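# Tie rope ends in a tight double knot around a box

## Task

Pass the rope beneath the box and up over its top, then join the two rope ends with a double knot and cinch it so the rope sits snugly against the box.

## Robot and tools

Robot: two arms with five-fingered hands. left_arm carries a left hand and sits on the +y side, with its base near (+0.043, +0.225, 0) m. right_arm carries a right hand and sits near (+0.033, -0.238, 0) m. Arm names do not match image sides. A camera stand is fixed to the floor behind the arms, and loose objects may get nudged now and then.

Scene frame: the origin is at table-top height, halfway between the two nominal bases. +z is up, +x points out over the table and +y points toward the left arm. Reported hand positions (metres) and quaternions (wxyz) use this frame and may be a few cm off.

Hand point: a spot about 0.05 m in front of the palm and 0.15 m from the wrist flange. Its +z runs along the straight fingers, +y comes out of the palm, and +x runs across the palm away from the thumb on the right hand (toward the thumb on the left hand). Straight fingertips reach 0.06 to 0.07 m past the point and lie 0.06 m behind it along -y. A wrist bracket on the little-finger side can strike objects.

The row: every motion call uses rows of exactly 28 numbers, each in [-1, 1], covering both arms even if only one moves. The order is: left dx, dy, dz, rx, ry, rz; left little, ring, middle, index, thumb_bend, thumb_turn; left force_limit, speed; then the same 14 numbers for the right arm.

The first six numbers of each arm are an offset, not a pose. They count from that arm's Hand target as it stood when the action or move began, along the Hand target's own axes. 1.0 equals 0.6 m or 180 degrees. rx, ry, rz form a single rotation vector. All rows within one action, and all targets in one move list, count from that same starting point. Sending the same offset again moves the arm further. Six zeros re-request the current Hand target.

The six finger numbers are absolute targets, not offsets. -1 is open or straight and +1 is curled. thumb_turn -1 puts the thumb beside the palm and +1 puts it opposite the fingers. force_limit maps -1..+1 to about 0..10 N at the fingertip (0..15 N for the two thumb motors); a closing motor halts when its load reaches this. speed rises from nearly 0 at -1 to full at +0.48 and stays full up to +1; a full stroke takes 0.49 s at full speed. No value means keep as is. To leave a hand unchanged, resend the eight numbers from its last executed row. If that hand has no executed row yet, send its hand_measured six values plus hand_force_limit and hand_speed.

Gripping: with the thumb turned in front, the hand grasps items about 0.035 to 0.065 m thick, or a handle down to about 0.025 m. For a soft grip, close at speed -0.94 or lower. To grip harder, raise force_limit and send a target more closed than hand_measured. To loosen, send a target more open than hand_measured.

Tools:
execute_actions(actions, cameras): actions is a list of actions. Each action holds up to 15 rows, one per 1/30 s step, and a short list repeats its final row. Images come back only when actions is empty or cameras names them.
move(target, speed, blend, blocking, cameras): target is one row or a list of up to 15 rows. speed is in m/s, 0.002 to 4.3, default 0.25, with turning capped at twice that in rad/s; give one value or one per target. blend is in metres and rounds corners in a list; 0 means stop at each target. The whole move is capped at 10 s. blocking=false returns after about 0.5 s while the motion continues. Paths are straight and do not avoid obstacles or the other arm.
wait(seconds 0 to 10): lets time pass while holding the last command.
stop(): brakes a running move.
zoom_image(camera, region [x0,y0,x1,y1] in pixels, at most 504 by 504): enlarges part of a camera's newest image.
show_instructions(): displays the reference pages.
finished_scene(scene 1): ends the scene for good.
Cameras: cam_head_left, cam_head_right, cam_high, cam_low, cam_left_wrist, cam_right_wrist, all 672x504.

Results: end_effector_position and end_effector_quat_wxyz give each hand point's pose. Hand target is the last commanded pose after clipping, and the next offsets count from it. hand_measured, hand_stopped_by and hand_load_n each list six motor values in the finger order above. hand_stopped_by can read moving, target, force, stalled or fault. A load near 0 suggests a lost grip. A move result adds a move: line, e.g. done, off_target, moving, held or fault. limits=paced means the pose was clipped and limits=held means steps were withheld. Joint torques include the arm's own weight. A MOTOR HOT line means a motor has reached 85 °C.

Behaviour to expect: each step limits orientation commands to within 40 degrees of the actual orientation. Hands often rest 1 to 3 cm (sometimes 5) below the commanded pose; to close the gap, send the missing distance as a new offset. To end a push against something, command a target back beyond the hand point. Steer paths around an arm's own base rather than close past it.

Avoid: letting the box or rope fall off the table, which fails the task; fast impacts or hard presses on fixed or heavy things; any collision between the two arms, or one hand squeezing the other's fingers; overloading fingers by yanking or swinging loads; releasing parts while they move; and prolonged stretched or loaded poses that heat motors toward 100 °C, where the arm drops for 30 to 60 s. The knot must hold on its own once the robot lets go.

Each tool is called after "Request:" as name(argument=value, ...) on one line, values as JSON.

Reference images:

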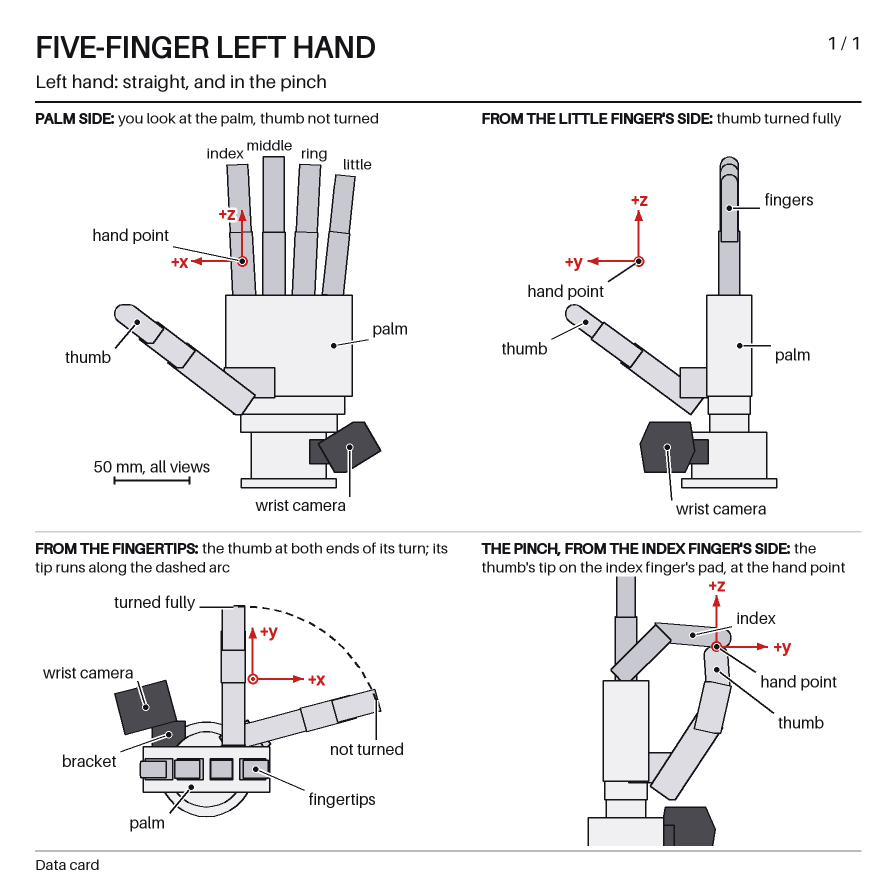

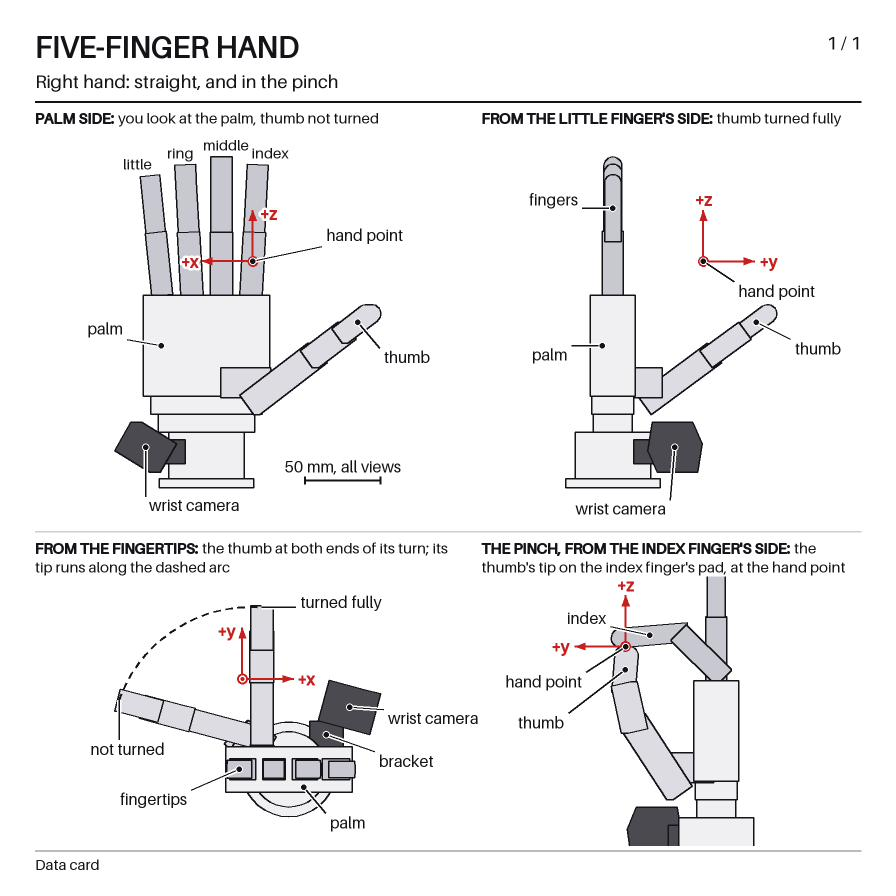

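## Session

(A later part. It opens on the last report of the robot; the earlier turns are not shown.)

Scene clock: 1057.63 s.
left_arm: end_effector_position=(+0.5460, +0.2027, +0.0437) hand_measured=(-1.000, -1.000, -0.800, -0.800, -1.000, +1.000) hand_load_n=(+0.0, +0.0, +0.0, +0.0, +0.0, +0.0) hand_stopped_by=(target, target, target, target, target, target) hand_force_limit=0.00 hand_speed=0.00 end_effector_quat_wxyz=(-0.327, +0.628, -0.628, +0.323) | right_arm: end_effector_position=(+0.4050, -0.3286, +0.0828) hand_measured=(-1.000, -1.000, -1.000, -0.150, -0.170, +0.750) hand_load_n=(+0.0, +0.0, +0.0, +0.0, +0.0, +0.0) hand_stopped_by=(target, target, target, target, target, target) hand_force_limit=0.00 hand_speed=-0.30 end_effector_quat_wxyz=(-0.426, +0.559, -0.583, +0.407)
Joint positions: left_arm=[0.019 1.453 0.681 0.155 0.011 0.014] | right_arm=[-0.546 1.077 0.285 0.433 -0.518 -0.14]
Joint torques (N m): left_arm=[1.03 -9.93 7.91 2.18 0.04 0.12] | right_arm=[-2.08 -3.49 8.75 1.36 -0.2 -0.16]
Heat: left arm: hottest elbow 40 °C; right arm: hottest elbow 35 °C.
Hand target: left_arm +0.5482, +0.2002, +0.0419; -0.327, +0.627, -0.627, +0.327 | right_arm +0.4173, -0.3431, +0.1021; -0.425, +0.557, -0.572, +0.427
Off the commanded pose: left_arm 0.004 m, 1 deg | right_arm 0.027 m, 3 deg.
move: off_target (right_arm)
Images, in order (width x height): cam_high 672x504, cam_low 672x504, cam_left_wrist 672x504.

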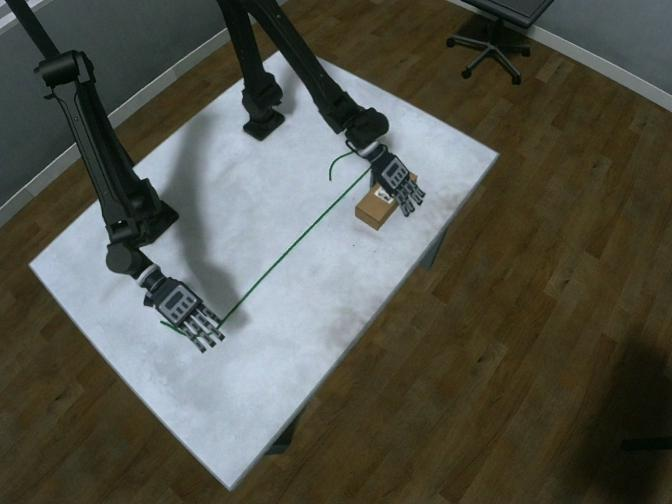

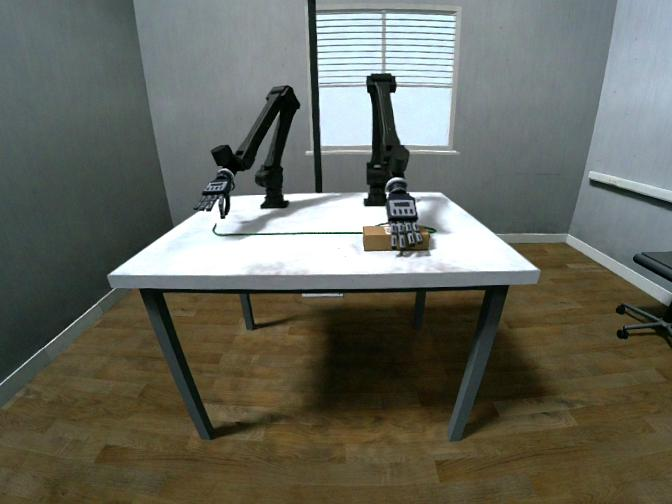

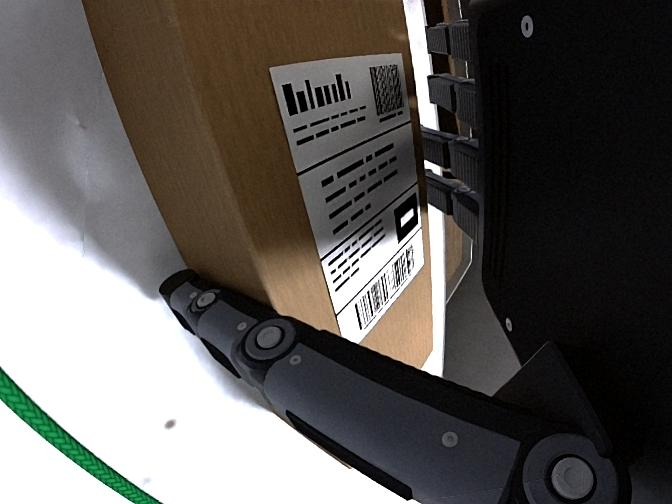

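Request:
move(target=[[0, 0, 0, 0, 0, 0, -1, -1, -0.2, -0.2, -0.6, 1, -0.2, -0.7, 0, 0, 0, 0, 0, 0, -1, -1, -1, -0.15, -0.17, 0.75, 0, -0.3],[0, -0.1475, -0.1033, 0, 0, 0, -1, -1, -0.2, -0.2, -0.6, 1, -0.2, -0.7, 0, 0, 0, 0, 0, 0, -1, -1, -1, -0.15, -0.17, 0.75, 0, -0.3]], speed=0.08, cameras=["cam_left_wrist","cam_low","cam_high"])

Scene clock: 1068.87 s.
left_arm: end_effector_position=(+0.5183, +0.2020, +0.1018) hand_measured=(-1.000, -1.000, -0.390, -0.362, -0.838, +1.000) hand_load_n=(+0.0, +0.0, +2.0, +6.0, +19.0, +0.0) hand_stopped_by=(target, target, force, force, force, target) hand_force_limit=-0.20 hand_speed=-0.70 end_effector_quat_wxyz=(-0.297, +0.642, -0.642, +0.295) | right_arm: end_effector_position=(+0.4050, -0.3286, +0.0828) hand_measured=(-1.000, -1.000, -1.000, -0.150, -0.170, +0.750) hand_load_n=(+0.0, -0.5, +0.0, +0.0, +0.0, +0.0) hand_stopped_by=(target, target, target, target, target, target) hand_force_limit=0.00 hand_speed=-0.30 end_effector_quat_wxyz=(-0.426, +0.559, -0.583, +0.407)
Joint positions: left_arm=[0.019 1.282 0.758 -0.183 0.012 0.014] | right_arm=[-0.546 1.077 0.285 0.433 -0.518 -0.14]
Joint torques (N m): left_arm=[1.03 -11.63 15.66 1.5 0.02 0.12] | right_arm=[-2.08 -3.49 8.75 1.36 -0.2 -0.16]
Heat: left arm: hottest elbow 40 °C; right arm: hottest elbow 35 °C.
Hand target: left_arm +0.5481, +0.2001, +0.1499; -0.327, +0.627, -0.627, +0.327 | right_arm +0.4173, -0.3431, +0.1021; -0.425, +0.557, -0.572, +0.427
Off the commanded pose: left_arm 0.057 m, 6 deg | right_arm 0.027 m, 3 deg.
move: off_target (left_arm, right_arm)
Images, in order (width x height): cam_high 672x504, cam_low 672x504, cam_left_wrist 672x504.

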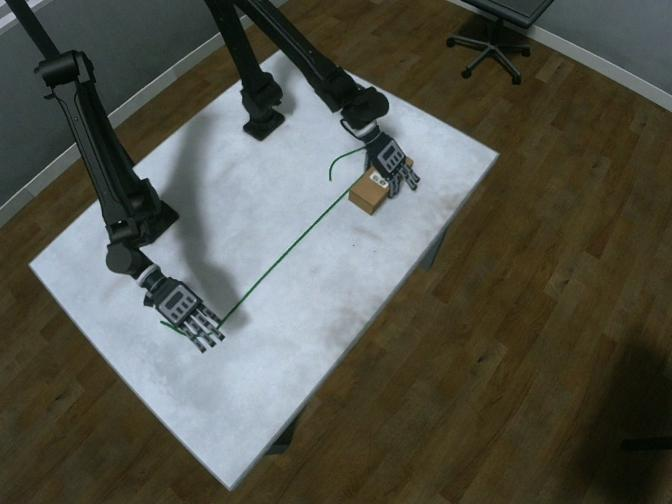

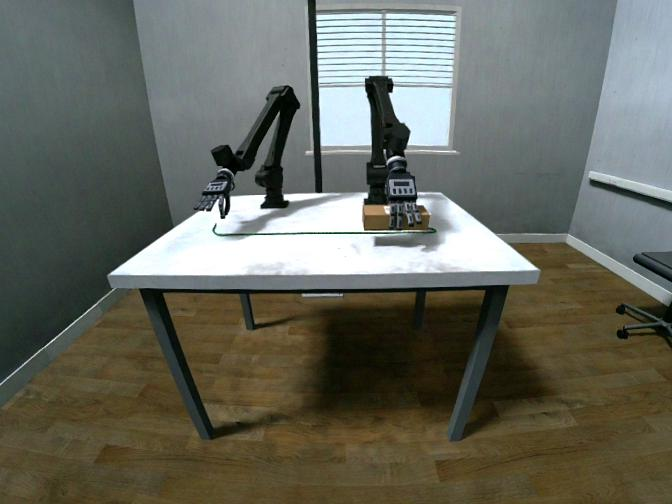

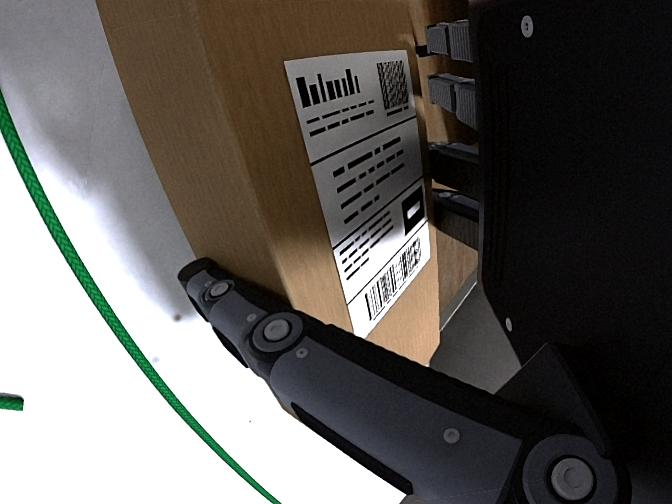

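Request:
move(target=[[0.1333, 0.0533, -0.105, 0, 0.182, 0.1275, -1, -1, -0.2, -0.2, -0.6, 1, -0.2, -0.7, 0, 0, 0, 0, 0, 0, -1, -1, -1, -0.15, -0.17, 0.75, 0, -0.3],[0.25, 0.0992, -0.1707, 0, 0.3641, 0.2549, -1, -1, -0.2, -0.2, -0.6, 1, -0.2, -0.7, 0, 0, 0, 0, 0, 0, -1, -1, -1, -0.15, -0.17, 0.75, 0, -0.3]], speed=0.12, blend=0.02, cameras=["cam_left_wrist","cam_low","cam_high","cam_head_left"])

Scene clock: 1081.10 s.
left_arm: end_effector_position=(+0.4085, +0.0590, +0.1341) hand_measured=(-1.000, -1.000, -0.390, -0.362, -0.838, +1.000) hand_load_n=(+0.0, +0.0, +2.0, +5.5, +19.0, -0.5) hand_stopped_by=(target, target, force, force, force, target) hand_force_limit=-0.20 hand_speed=-0.70 end_effector_quat_wxyz=(+0.019, -0.098, +0.887, -0.450) | right_arm: end_effector_position=(+0.4050, -0.3286, +0.0828) hand_measured=(-1.000, -1.000, -1.000, -0.150, -0.170, +0.750) hand_load_n=(+0.0, +0.0, +0.0, +0.0, +0.0, +0.0) hand_stopped_by=(target, target, target, target, target, target) hand_force_limit=0.00 hand_speed=-0.30 end_effector_quat_wxyz=(-0.426, +0.559, -0.583, +0.407)
Joint positions: left_arm=[-0.105 1.355 0.955 -0.838 0.891 1.085] | right_arm=[-0.546 1.077 0.285 0.433 -0.518 -0.14]
Joint torques (N m): left_arm=[0.38 -10.29 14.99 0.55 1.08 0.2] | right_arm=[-2.08 -3.49 8.75 1.35 -0.2 -0.16]
Heat: left arm: hottest elbow 40 °C; right arm: hottest elbow 35 °C.
Hand target: left_arm +0.4300, +0.0503, +0.1597; +0.041, -0.077, +0.884, -0.460 | right_arm +0.4173, -0.3431, +0.1021; -0.425, +0.557, -0.572, +0.427
Off the commanded pose: left_arm 0.034 m, 4 deg | right_arm 0.027 m, 3 deg.
move: off_target (left_arm, right_arm)
Images, in order (width x height): cam_head_left 672x504, cam_high 672x504, cam_low 672x504, cam_left_wrist 672x504.

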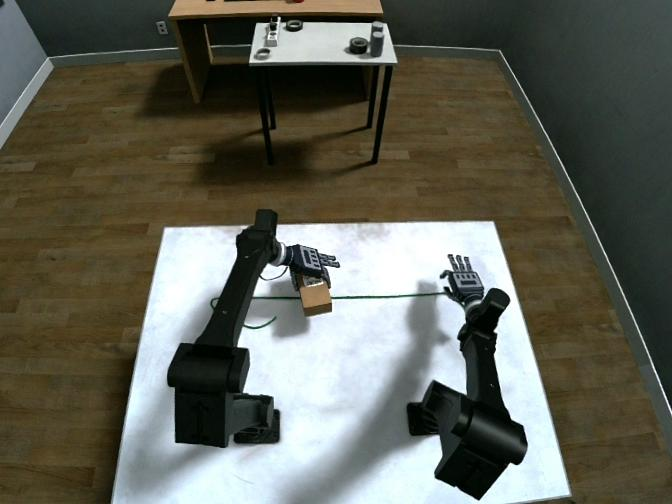

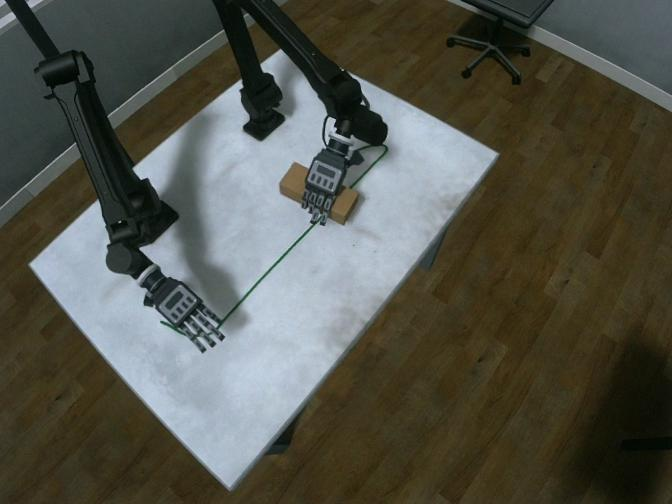

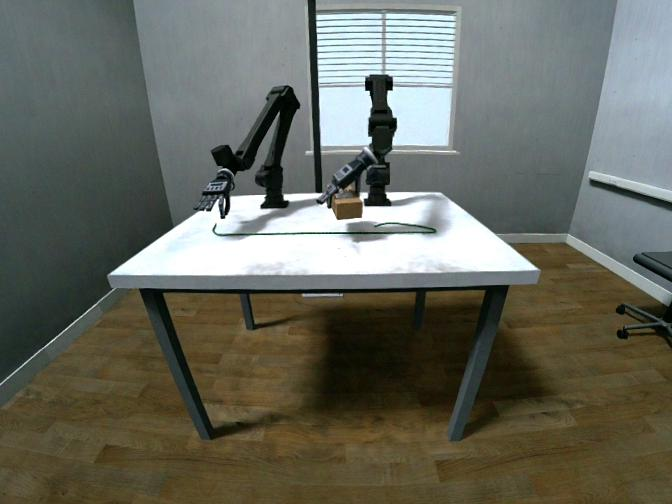

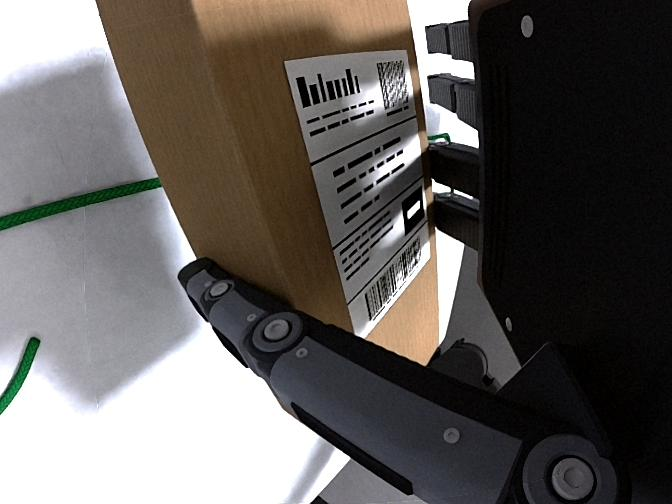

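Request:
zoom_image(camera="cam_head_left", region=[250, 210, 380, 340])

Request:
zoom_image(camera="cam_high", region=[260, 110, 400, 250])

Scaled by 3.877 from the camera's 672x504 image, which has a finer 960x720 frame.

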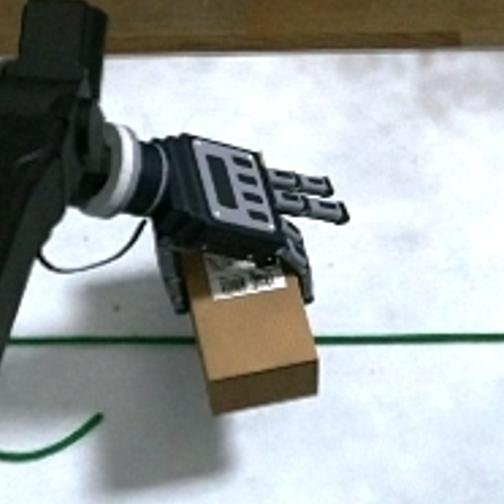

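Scaled by 3.600 from the camera's 672x504 image, which has a finer 960x720 frame.

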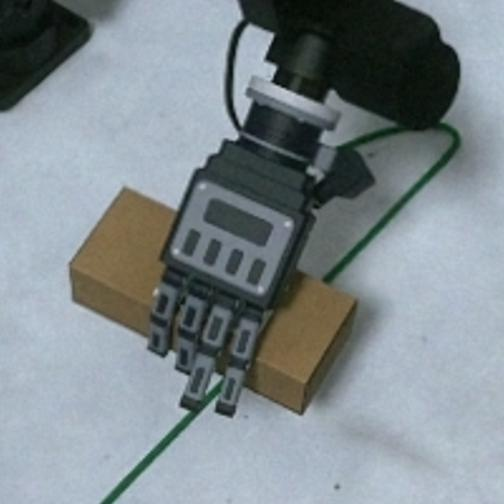

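Request:
move(target=[0.0525, -0.0277, 0.0396, 0, 0.041, 0.0287, -1, -1, -0.2, -0.2, -0.6, 1, -0.2, -0.7, 0, 0, 0, 0, 0, 0, -1, -1, -1, -0.15, -0.17, 0.75, 0, -0.3], speed=0.08, cameras=["cam_left_wrist","cam_low","cam_high","cam_head_left"])

Request:
zoom_image(camera="cam_head_left", region=[250, 210, 380, 340])

Scene clock: 1114.27 s.
left_arm: end_effector_position=(+0.3838, +0.0266, +0.1353) hand_measured=(-1.000, -1.000, -0.390, -0.362, -0.838, +1.000) hand_load_n=(+0.0, -0.5, +2.0, +6.0, +19.5, +0.0) hand_stopped_by=(target, target, force, force, force, target) hand_force_limit=-0.20 hand_speed=-0.70 end_effector_quat_wxyz=(-0.016, -0.028, +0.891, -0.452) | right_arm: end_effector_position=(+0.4050, -0.3286, +0.0828) hand_measured=(-1.000, -1.000, -1.000, -0.150, -0.170, +0.750) hand_load_n=(-0.5, +0.0, +0.0, +0.0, +0.0, +0.0) hand_stopped_by=(target, target, target, target, target, target) hand_force_limit=0.00 hand_speed=-0.30 end_effector_quat_wxyz=(-0.426, +0.559, -0.583, +0.407)
Joint positions: left_arm=[-0.2 1.368 0.973 -0.919 0.914 1.182] | right_arm=[-0.546 1.077 0.285 0.433 -0.518 -0.14]
Joint torques (N m): left_arm=[0.44 -10.34 14.8 0.39 1.07 0.21] | right_arm=[-2.08 -3.49 8.75 1.37 -0.19 -0.17]
Heat: left arm: hottest elbow 41 °C; right arm: hottest elbow 35 °C.
Hand target: left_arm +0.4040, +0.0163, +0.1597; +0.004, -0.007, +0.887, -0.462 | right_arm +0.4173, -0.3431, +0.1021; -0.425, +0.557, -0.572, +0.427
Off the commanded pose: left_arm 0.033 m, 4 deg | right_arm 0.027 m, 3 deg.
move: off_target (left_arm, right_arm)
Images, in order (width x height): cam_head_left 672x504, cam_high 672x504, cam_low 672x504, cam_left_wrist 672x504.

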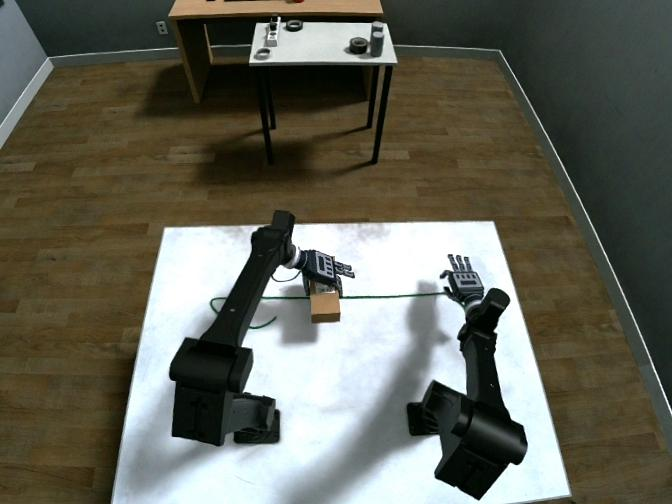

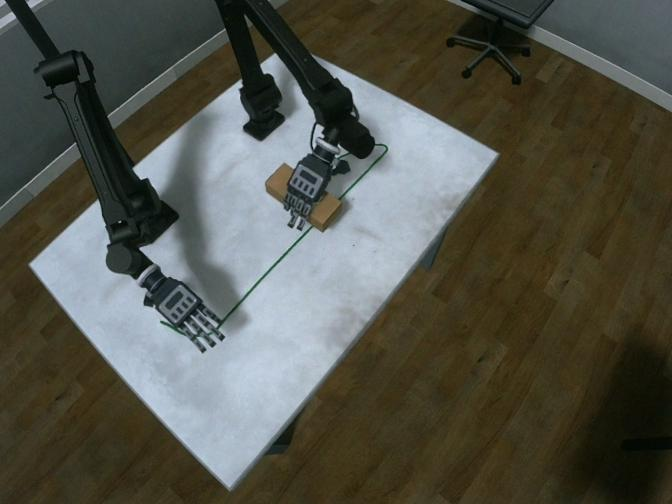

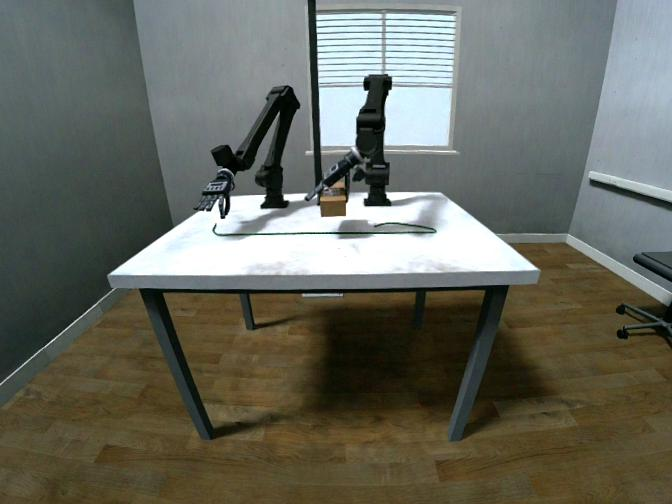

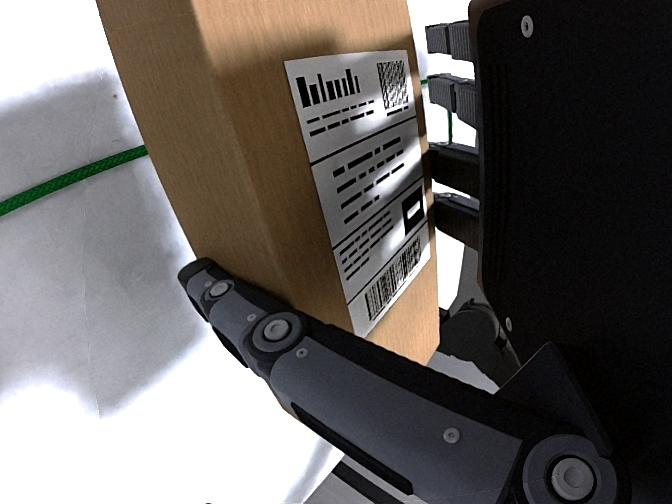

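Scaled by 3.877 from the camera's 672x504 image, which has a finer 960x720 frame.

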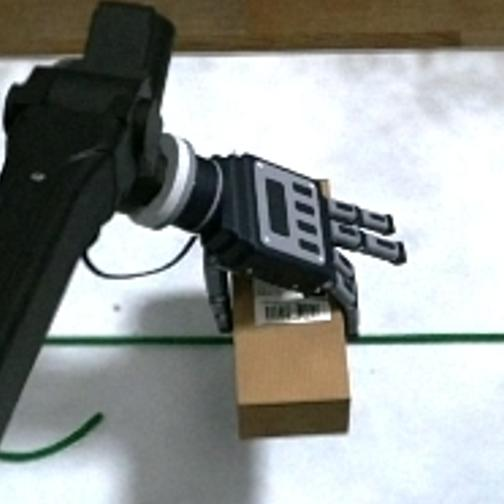

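Request:
move(target=[0, 0.116, 0.0813, 0, 0, 0, -1, -1, -0.2, -0.2, -0.6, 1, -0.2, -0.7, 0, 0, 0, 0, 0, 0, -1, -1, -1, -0.15, -0.17, 0.75, 0, -0.3], speed=0.06, cameras=["cam_low","cam_high","cam_head_left"])

Request:
zoom_image(camera="cam_head_left", region=[250, 210, 380, 340])

Request:
zoom_image(camera="cam_low", region=[280, 170, 400, 260])

Scene clock: 1123.23 s.
left_arm: end_effector_position=(+0.4003, +0.0233, +0.0698) hand_measured=(-1.000, -1.000, -0.390, -0.362, -0.838, +1.000) hand_load_n=(+0.0, +0.0, +2.0, +6.0, +19.5, +0.0) hand_stopped_by=(target, target, force, force, force, target) hand_force_limit=-0.20 hand_speed=-0.70 end_effector_quat_wxyz=(-0.003, -0.020, +0.890, -0.455) | right_arm: end_effector_position=(+0.4050, -0.3286, +0.0828) hand_measured=(-1.000, -1.000, -1.000, -0.150, -0.170, +0.750) hand_load_n=(+0.0, -0.5, +0.0, +0.0, +0.0, +0.0) hand_stopped_by=(target, target, target, target, target, target) hand_force_limit=0.00 hand_speed=-0.30 end_effector_quat_wxyz=(-0.426, +0.559, -0.583, +0.407)
Joint positions: left_arm=[-0.2 1.482 0.896 -0.697 0.914 1.184] | right_arm=[-0.546 1.077 0.285 0.433 -0.518 -0.14]
Joint torques (N m): left_arm=[0.38 -11.52 8.75 1.21 1.06 0.19] | right_arm=[-2.08 -3.49 8.76 1.36 -0.19 -0.16]
Heat: left arm: hottest elbow 41 °C; right arm: hottest elbow 35 °C.
Hand target: left_arm +0.4041, +0.0163, +0.0747; +0.004, -0.007, +0.887, -0.462 | right_arm +0.4173, -0.3431, +0.1021; -0.425, +0.557, -0.572, +0.427
Off the commanded pose: left_arm 0.009 m, 2 deg | right_arm 0.027 m, 3 deg.
move: off_target (right_arm)
Images, in order (width x height): cam_head_left 672x504, cam_high 672x504, cam_low 672x504.

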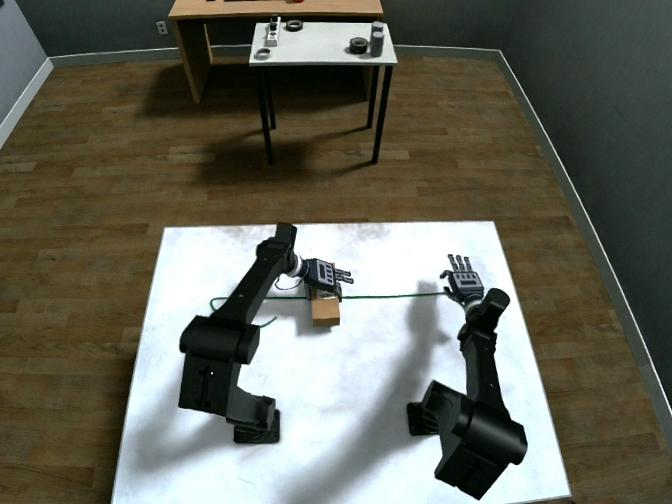

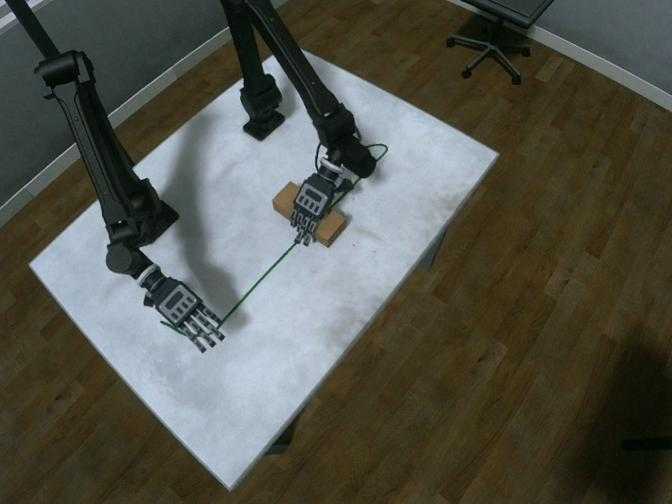

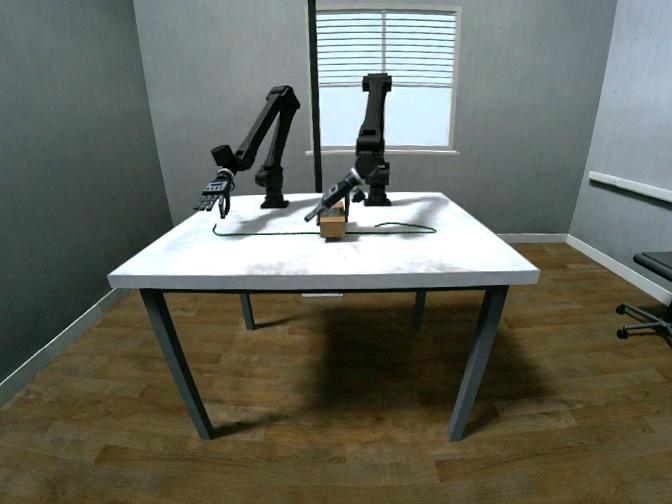

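Scaled by 3.877 from the camera's 672x504 image, which has a finer 960x720 frame.

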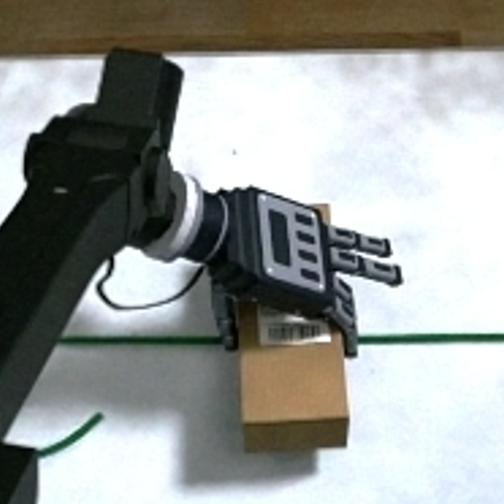

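Scaled by 4.200 from the camera's 672x504 image, which has a finer 960x720 frame.

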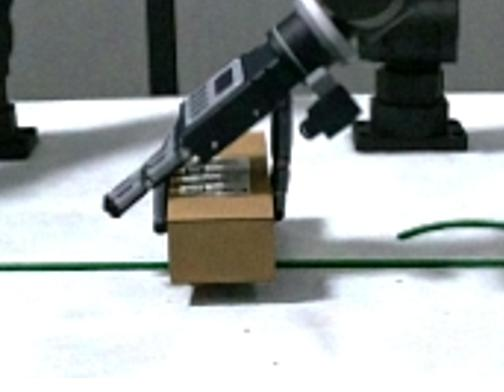

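Request:
move(target=[0, 0.0369, 0.0258, 0, 0, 0, -1, -1, -0.2, -0.2, -0.6, 1, -0.2, -0.7, 0, 0, 0, 0, 0, 0, -1, -1, -1, -0.15, -0.17, 0.75, 0, -0.3], speed=0.04, cameras=["cam_low","cam_head_left"])

Request:
zoom_image(camera="cam_head_left", region=[250, 210, 380, 340])

Request:
zoom_image(camera="cam_low", region=[280, 170, 400, 260])

Scene clock: 1135.13 s.
left_arm: end_effector_position=(+0.4038, +0.0222, +0.0486) hand_measured=(-1.000, -1.000, -0.390, -0.362, -0.838, +1.000) hand_load_n=(+0.0, +0.0, +2.0, +6.0, +19.5, +0.0) hand_stopped_by=(target, target, force, force, force, target) hand_force_limit=-0.20 hand_speed=-0.70 end_effector_quat_wxyz=(+0.004, -0.016, +0.889, -0.458) | right_arm: end_effector_position=(+0.4050, -0.3286, +0.0828) hand_measured=(-1.000, -1.000, -1.000, -0.150, -0.170, +0.750) hand_load_n=(+0.0, +0.0, +0.0, +0.0, +0.0, +0.0) hand_stopped_by=(target, target, target, target, target, target) hand_force_limit=0.00 hand_speed=-0.30 end_effector_quat_wxyz=(-0.426, +0.559, -0.583, +0.407)
Joint positions: left_arm=[-0.2 1.52 0.869 -0.616 0.916 1.184] | right_arm=[-0.546 1.077 0.285 0.433 -0.518 -0.14]
Joint torques (N m): left_arm=[0.38 -10.99 7.84 1.22 0.95 0.19] | right_arm=[-2.08 -3.49 8.76 1.37 -0.2 -0.16]
Heat: left arm: hottest elbow 41 °C; right arm: hottest elbow 35 °C.
Hand target: left_arm +0.4041, +0.0163, +0.0476; +0.004, -0.007, +0.887, -0.461 | right_arm +0.4173, -0.3431, +0.1021; -0.425, +0.557, -0.572, +0.427
Off the commanded pose: left_arm 0.006 m, 1 deg | right_arm 0.027 m, 3 deg.
move: off_target (right_arm)
Images, in order (width x height): cam_head_left 672x504, cam_low 672x504.

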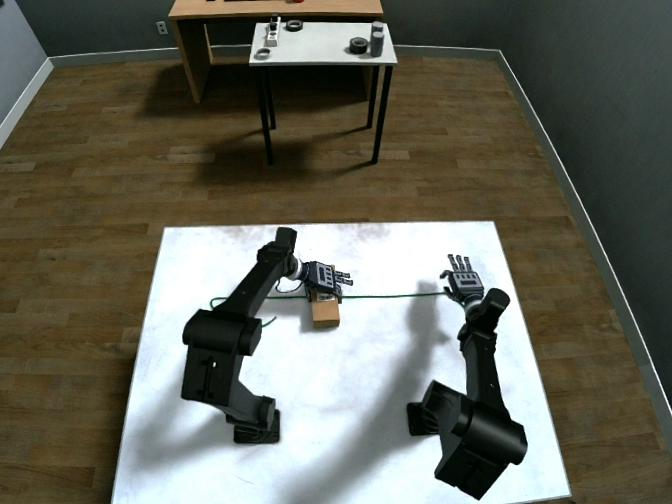

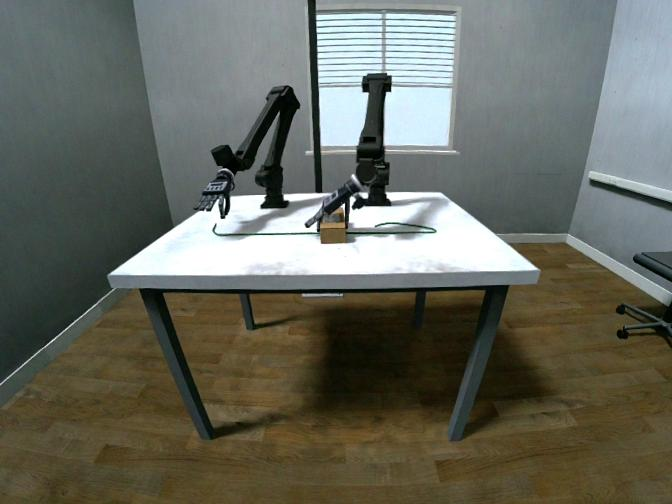

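Scaled by 3.877 from the camera's 672x504 image, which has a finer 960x720 frame.

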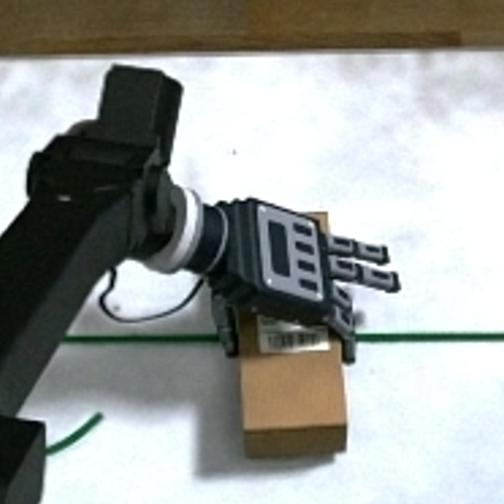

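Scaled by 4.200 from the camera's 672x504 image, which has a finer 960x720 frame.

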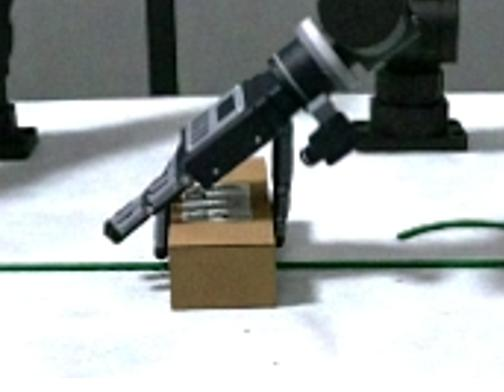

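Request:
move(target=[[0, 0, 0, 0, 0, 0, -1, -1, -0.8, -0.8, -1, 1, -0.2, -0.5, 0, 0, 0, 0, 0, 0, -1, -1, -1, -0.15, -0.17, 0.75, 0, -0.3],[0, -0.1638, -0.1147, 0, 0, 0, -1, -1, -0.8, -0.8, -1, 1, -0.2, -0.5, 0, 0, 0, 0, 0, 0, -1, -1, -1, -0.15, -0.17, 0.75, 0, -0.3]], speed=0.1, cameras=["cam_low","cam_head_left","cam_high","cam_left_wrist"])

Scene clock: 1141.97 s.
left_arm: end_effector_position=(+0.3909, +0.0240, +0.1462) hand_measured=(-1.000, -1.000, -0.800, -0.800, -1.000, +1.000) hand_load_n=(+0.0, +0.0, +0.0, +0.0, +0.0, +0.0) hand_stopped_by=(target, target, target, target, target, target) hand_force_limit=-0.20 hand_speed=-0.50 end_effector_quat_wxyz=(-0.014, -0.025, +0.889, -0.456) | right_arm: end_effector_position=(+0.4050, -0.3286, +0.0828) hand_measured=(-1.000, -1.000, -1.000, -0.150, -0.170, +0.750) hand_load_n=(-0.5, +0.0, +0.0, +0.0, +0.0, +0.0) hand_stopped_by=(target, target, target, target, target, target) hand_force_limit=0.00 hand_speed=-0.30 end_effector_quat_wxyz=(-0.426, +0.559, -0.583, +0.407)
Joint positions: left_arm=[-0.2 1.373 1.006 -0.939 0.922 1.184] | right_arm=[-0.546 1.077 0.285 0.433 -0.518 -0.14]
Joint torques (N m): left_arm=[0.32 -11.16 13.46 0.42 0.74 0.18] | right_arm=[-2.08 -3.49 8.75 1.36 -0.19 -0.16]
Heat: left arm: hottest elbow 41 °C; right arm: hottest elbow 35 °C.
Hand target: left_arm +0.4041, +0.0163, +0.1677; +0.005, -0.007, +0.887, -0.461 | right_arm +0.4173, -0.3431, +0.1021; -0.425, +0.557, -0.572, +0.427
Off the commanded pose: left_arm 0.026 m, 3 deg | right_arm 0.027 m, 3 deg.
move: off_target (left_arm, right_arm)
Images, in order (width x height): cam_head_left 672x504, cam_high 672x504, cam_low 672x504, cam_left_wrist 672x504.

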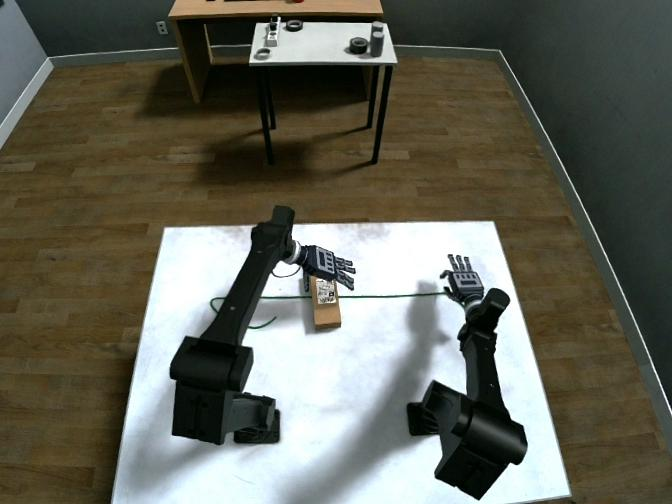

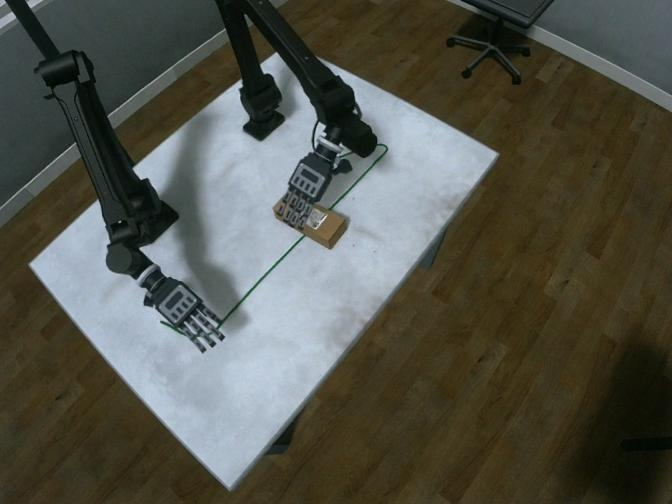

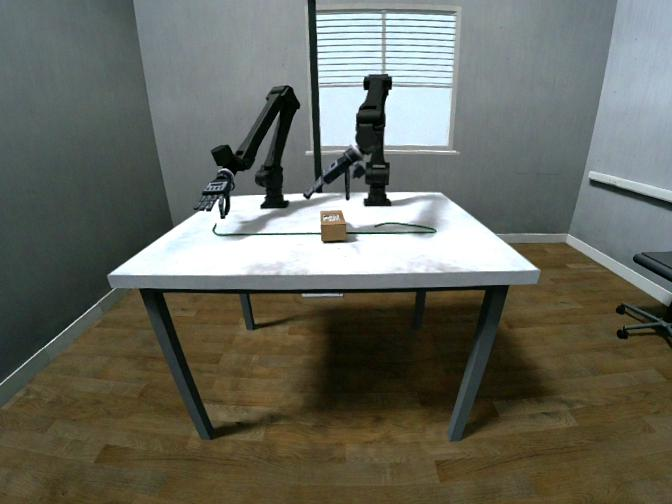

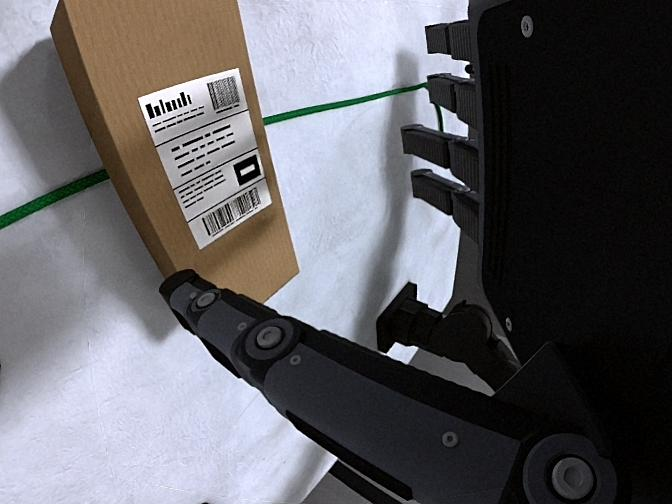

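Request:
move(target=[-0.2, 0.0, -0.3, 0, -0.4051, -0.2836, -1, -1, -1, -0.15, -0.17, 0.75, 0, 0, -0.05, -0.1, -0.25, 0, 0, 0, -1, -1, -1, -0.15, -0.17, 0.75, 0, -0.3], speed=0.2, cameras=["cam_low","cam_head_left","cam_high","cam_right_wrist"])

Scene clock: 1189.40 s.
left_arm: end_effector_position=(+0.5078, +0.1711, +0.2417) hand_measured=(-1.000, -1.000, -1.000, -0.150, -0.170, +0.750) hand_load_n=(+0.0, +0.0, +0.0, +0.0, +0.0, +0.0) hand_stopped_by=(target, target, target, target, target, target) hand_force_limit=0.00 hand_speed=0.00 end_effector_quat_wxyz=(-0.316, +0.633, -0.636, +0.310) | right_arm: end_effector_position=(+0.2887, -0.3025, +0.1727) hand_measured=(-1.000, -1.000, -1.000, -0.150, -0.170, +0.750) hand_load_n=(+0.0, +0.0, +0.0, +0.0, +0.0, +0.0) hand_stopped_by=(target, target, target, target, target, target) hand_force_limit=0.00 hand_speed=-0.30 end_effector_quat_wxyz=(-0.431, +0.554, -0.588, +0.401)
Joint positions: left_arm=[-0.071 1.098 0.979 -0.537 -0.063 -0.035] | right_arm=[-0.847 0.331 0.337 -0.461 -0.799 -0.27]
Joint torques (N m): left_arm=[0.56 -7.82 15.91 1.24 -0.18 0.07] | right_arm=[-2.08 1.55 11.38 1.31 -0.33 -0.18]
Heat: left arm: hottest elbow 41 °C; right arm: hottest elbow 36 °C.
Hand target: left_arm +0.5213, +0.1656, +0.2710; -0.327, +0.627, -0.627, +0.327 | right_arm +0.2900, -0.3116, +0.2011; -0.425, +0.557, -0.572, +0.427
Off the commanded pose: left_arm 0.033 m, 3 deg | right_arm 0.030 m, 4 deg.
move: off_target (left_arm, right_arm)
Images, in order (width x height): cam_head_left 672x504, cam_high 672x504, cam_low 672x504, cam_right_wrist 672x504.

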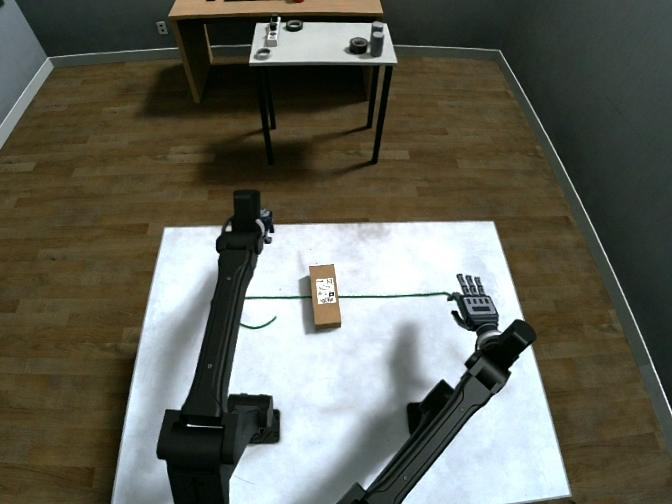

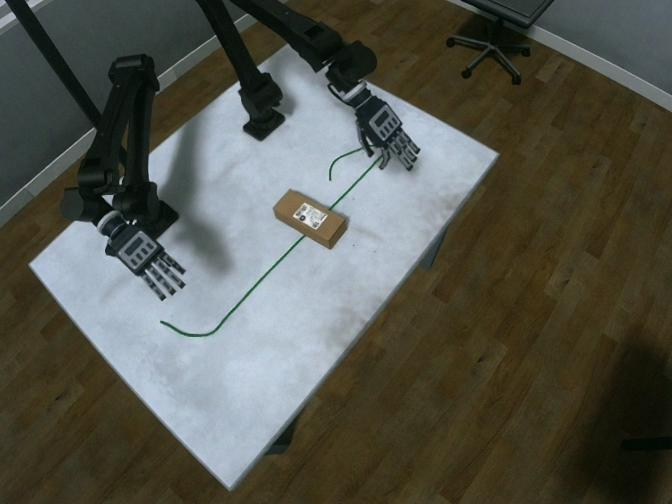

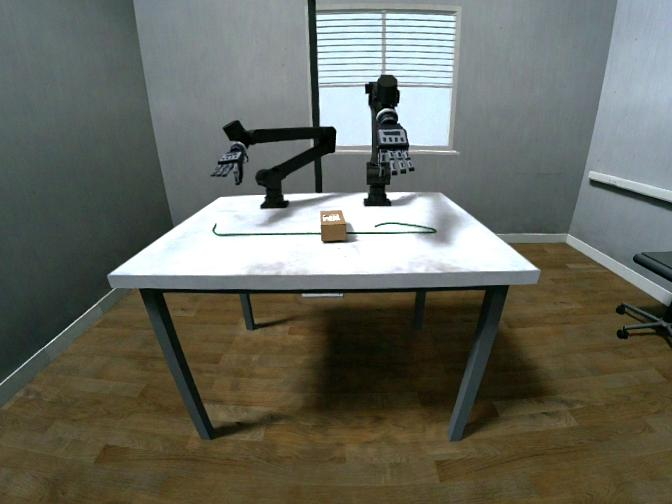

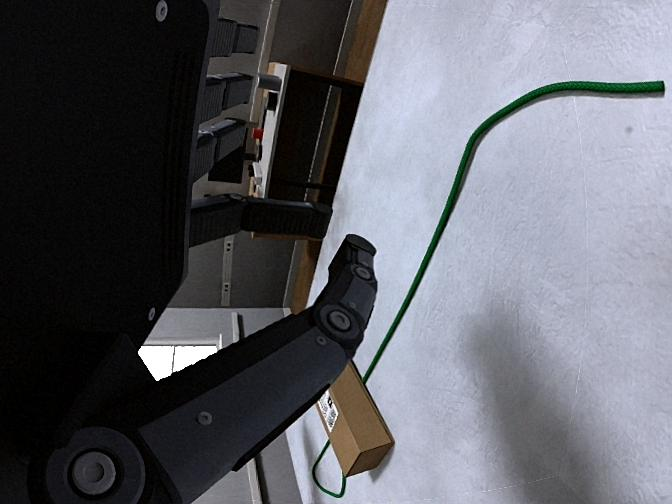

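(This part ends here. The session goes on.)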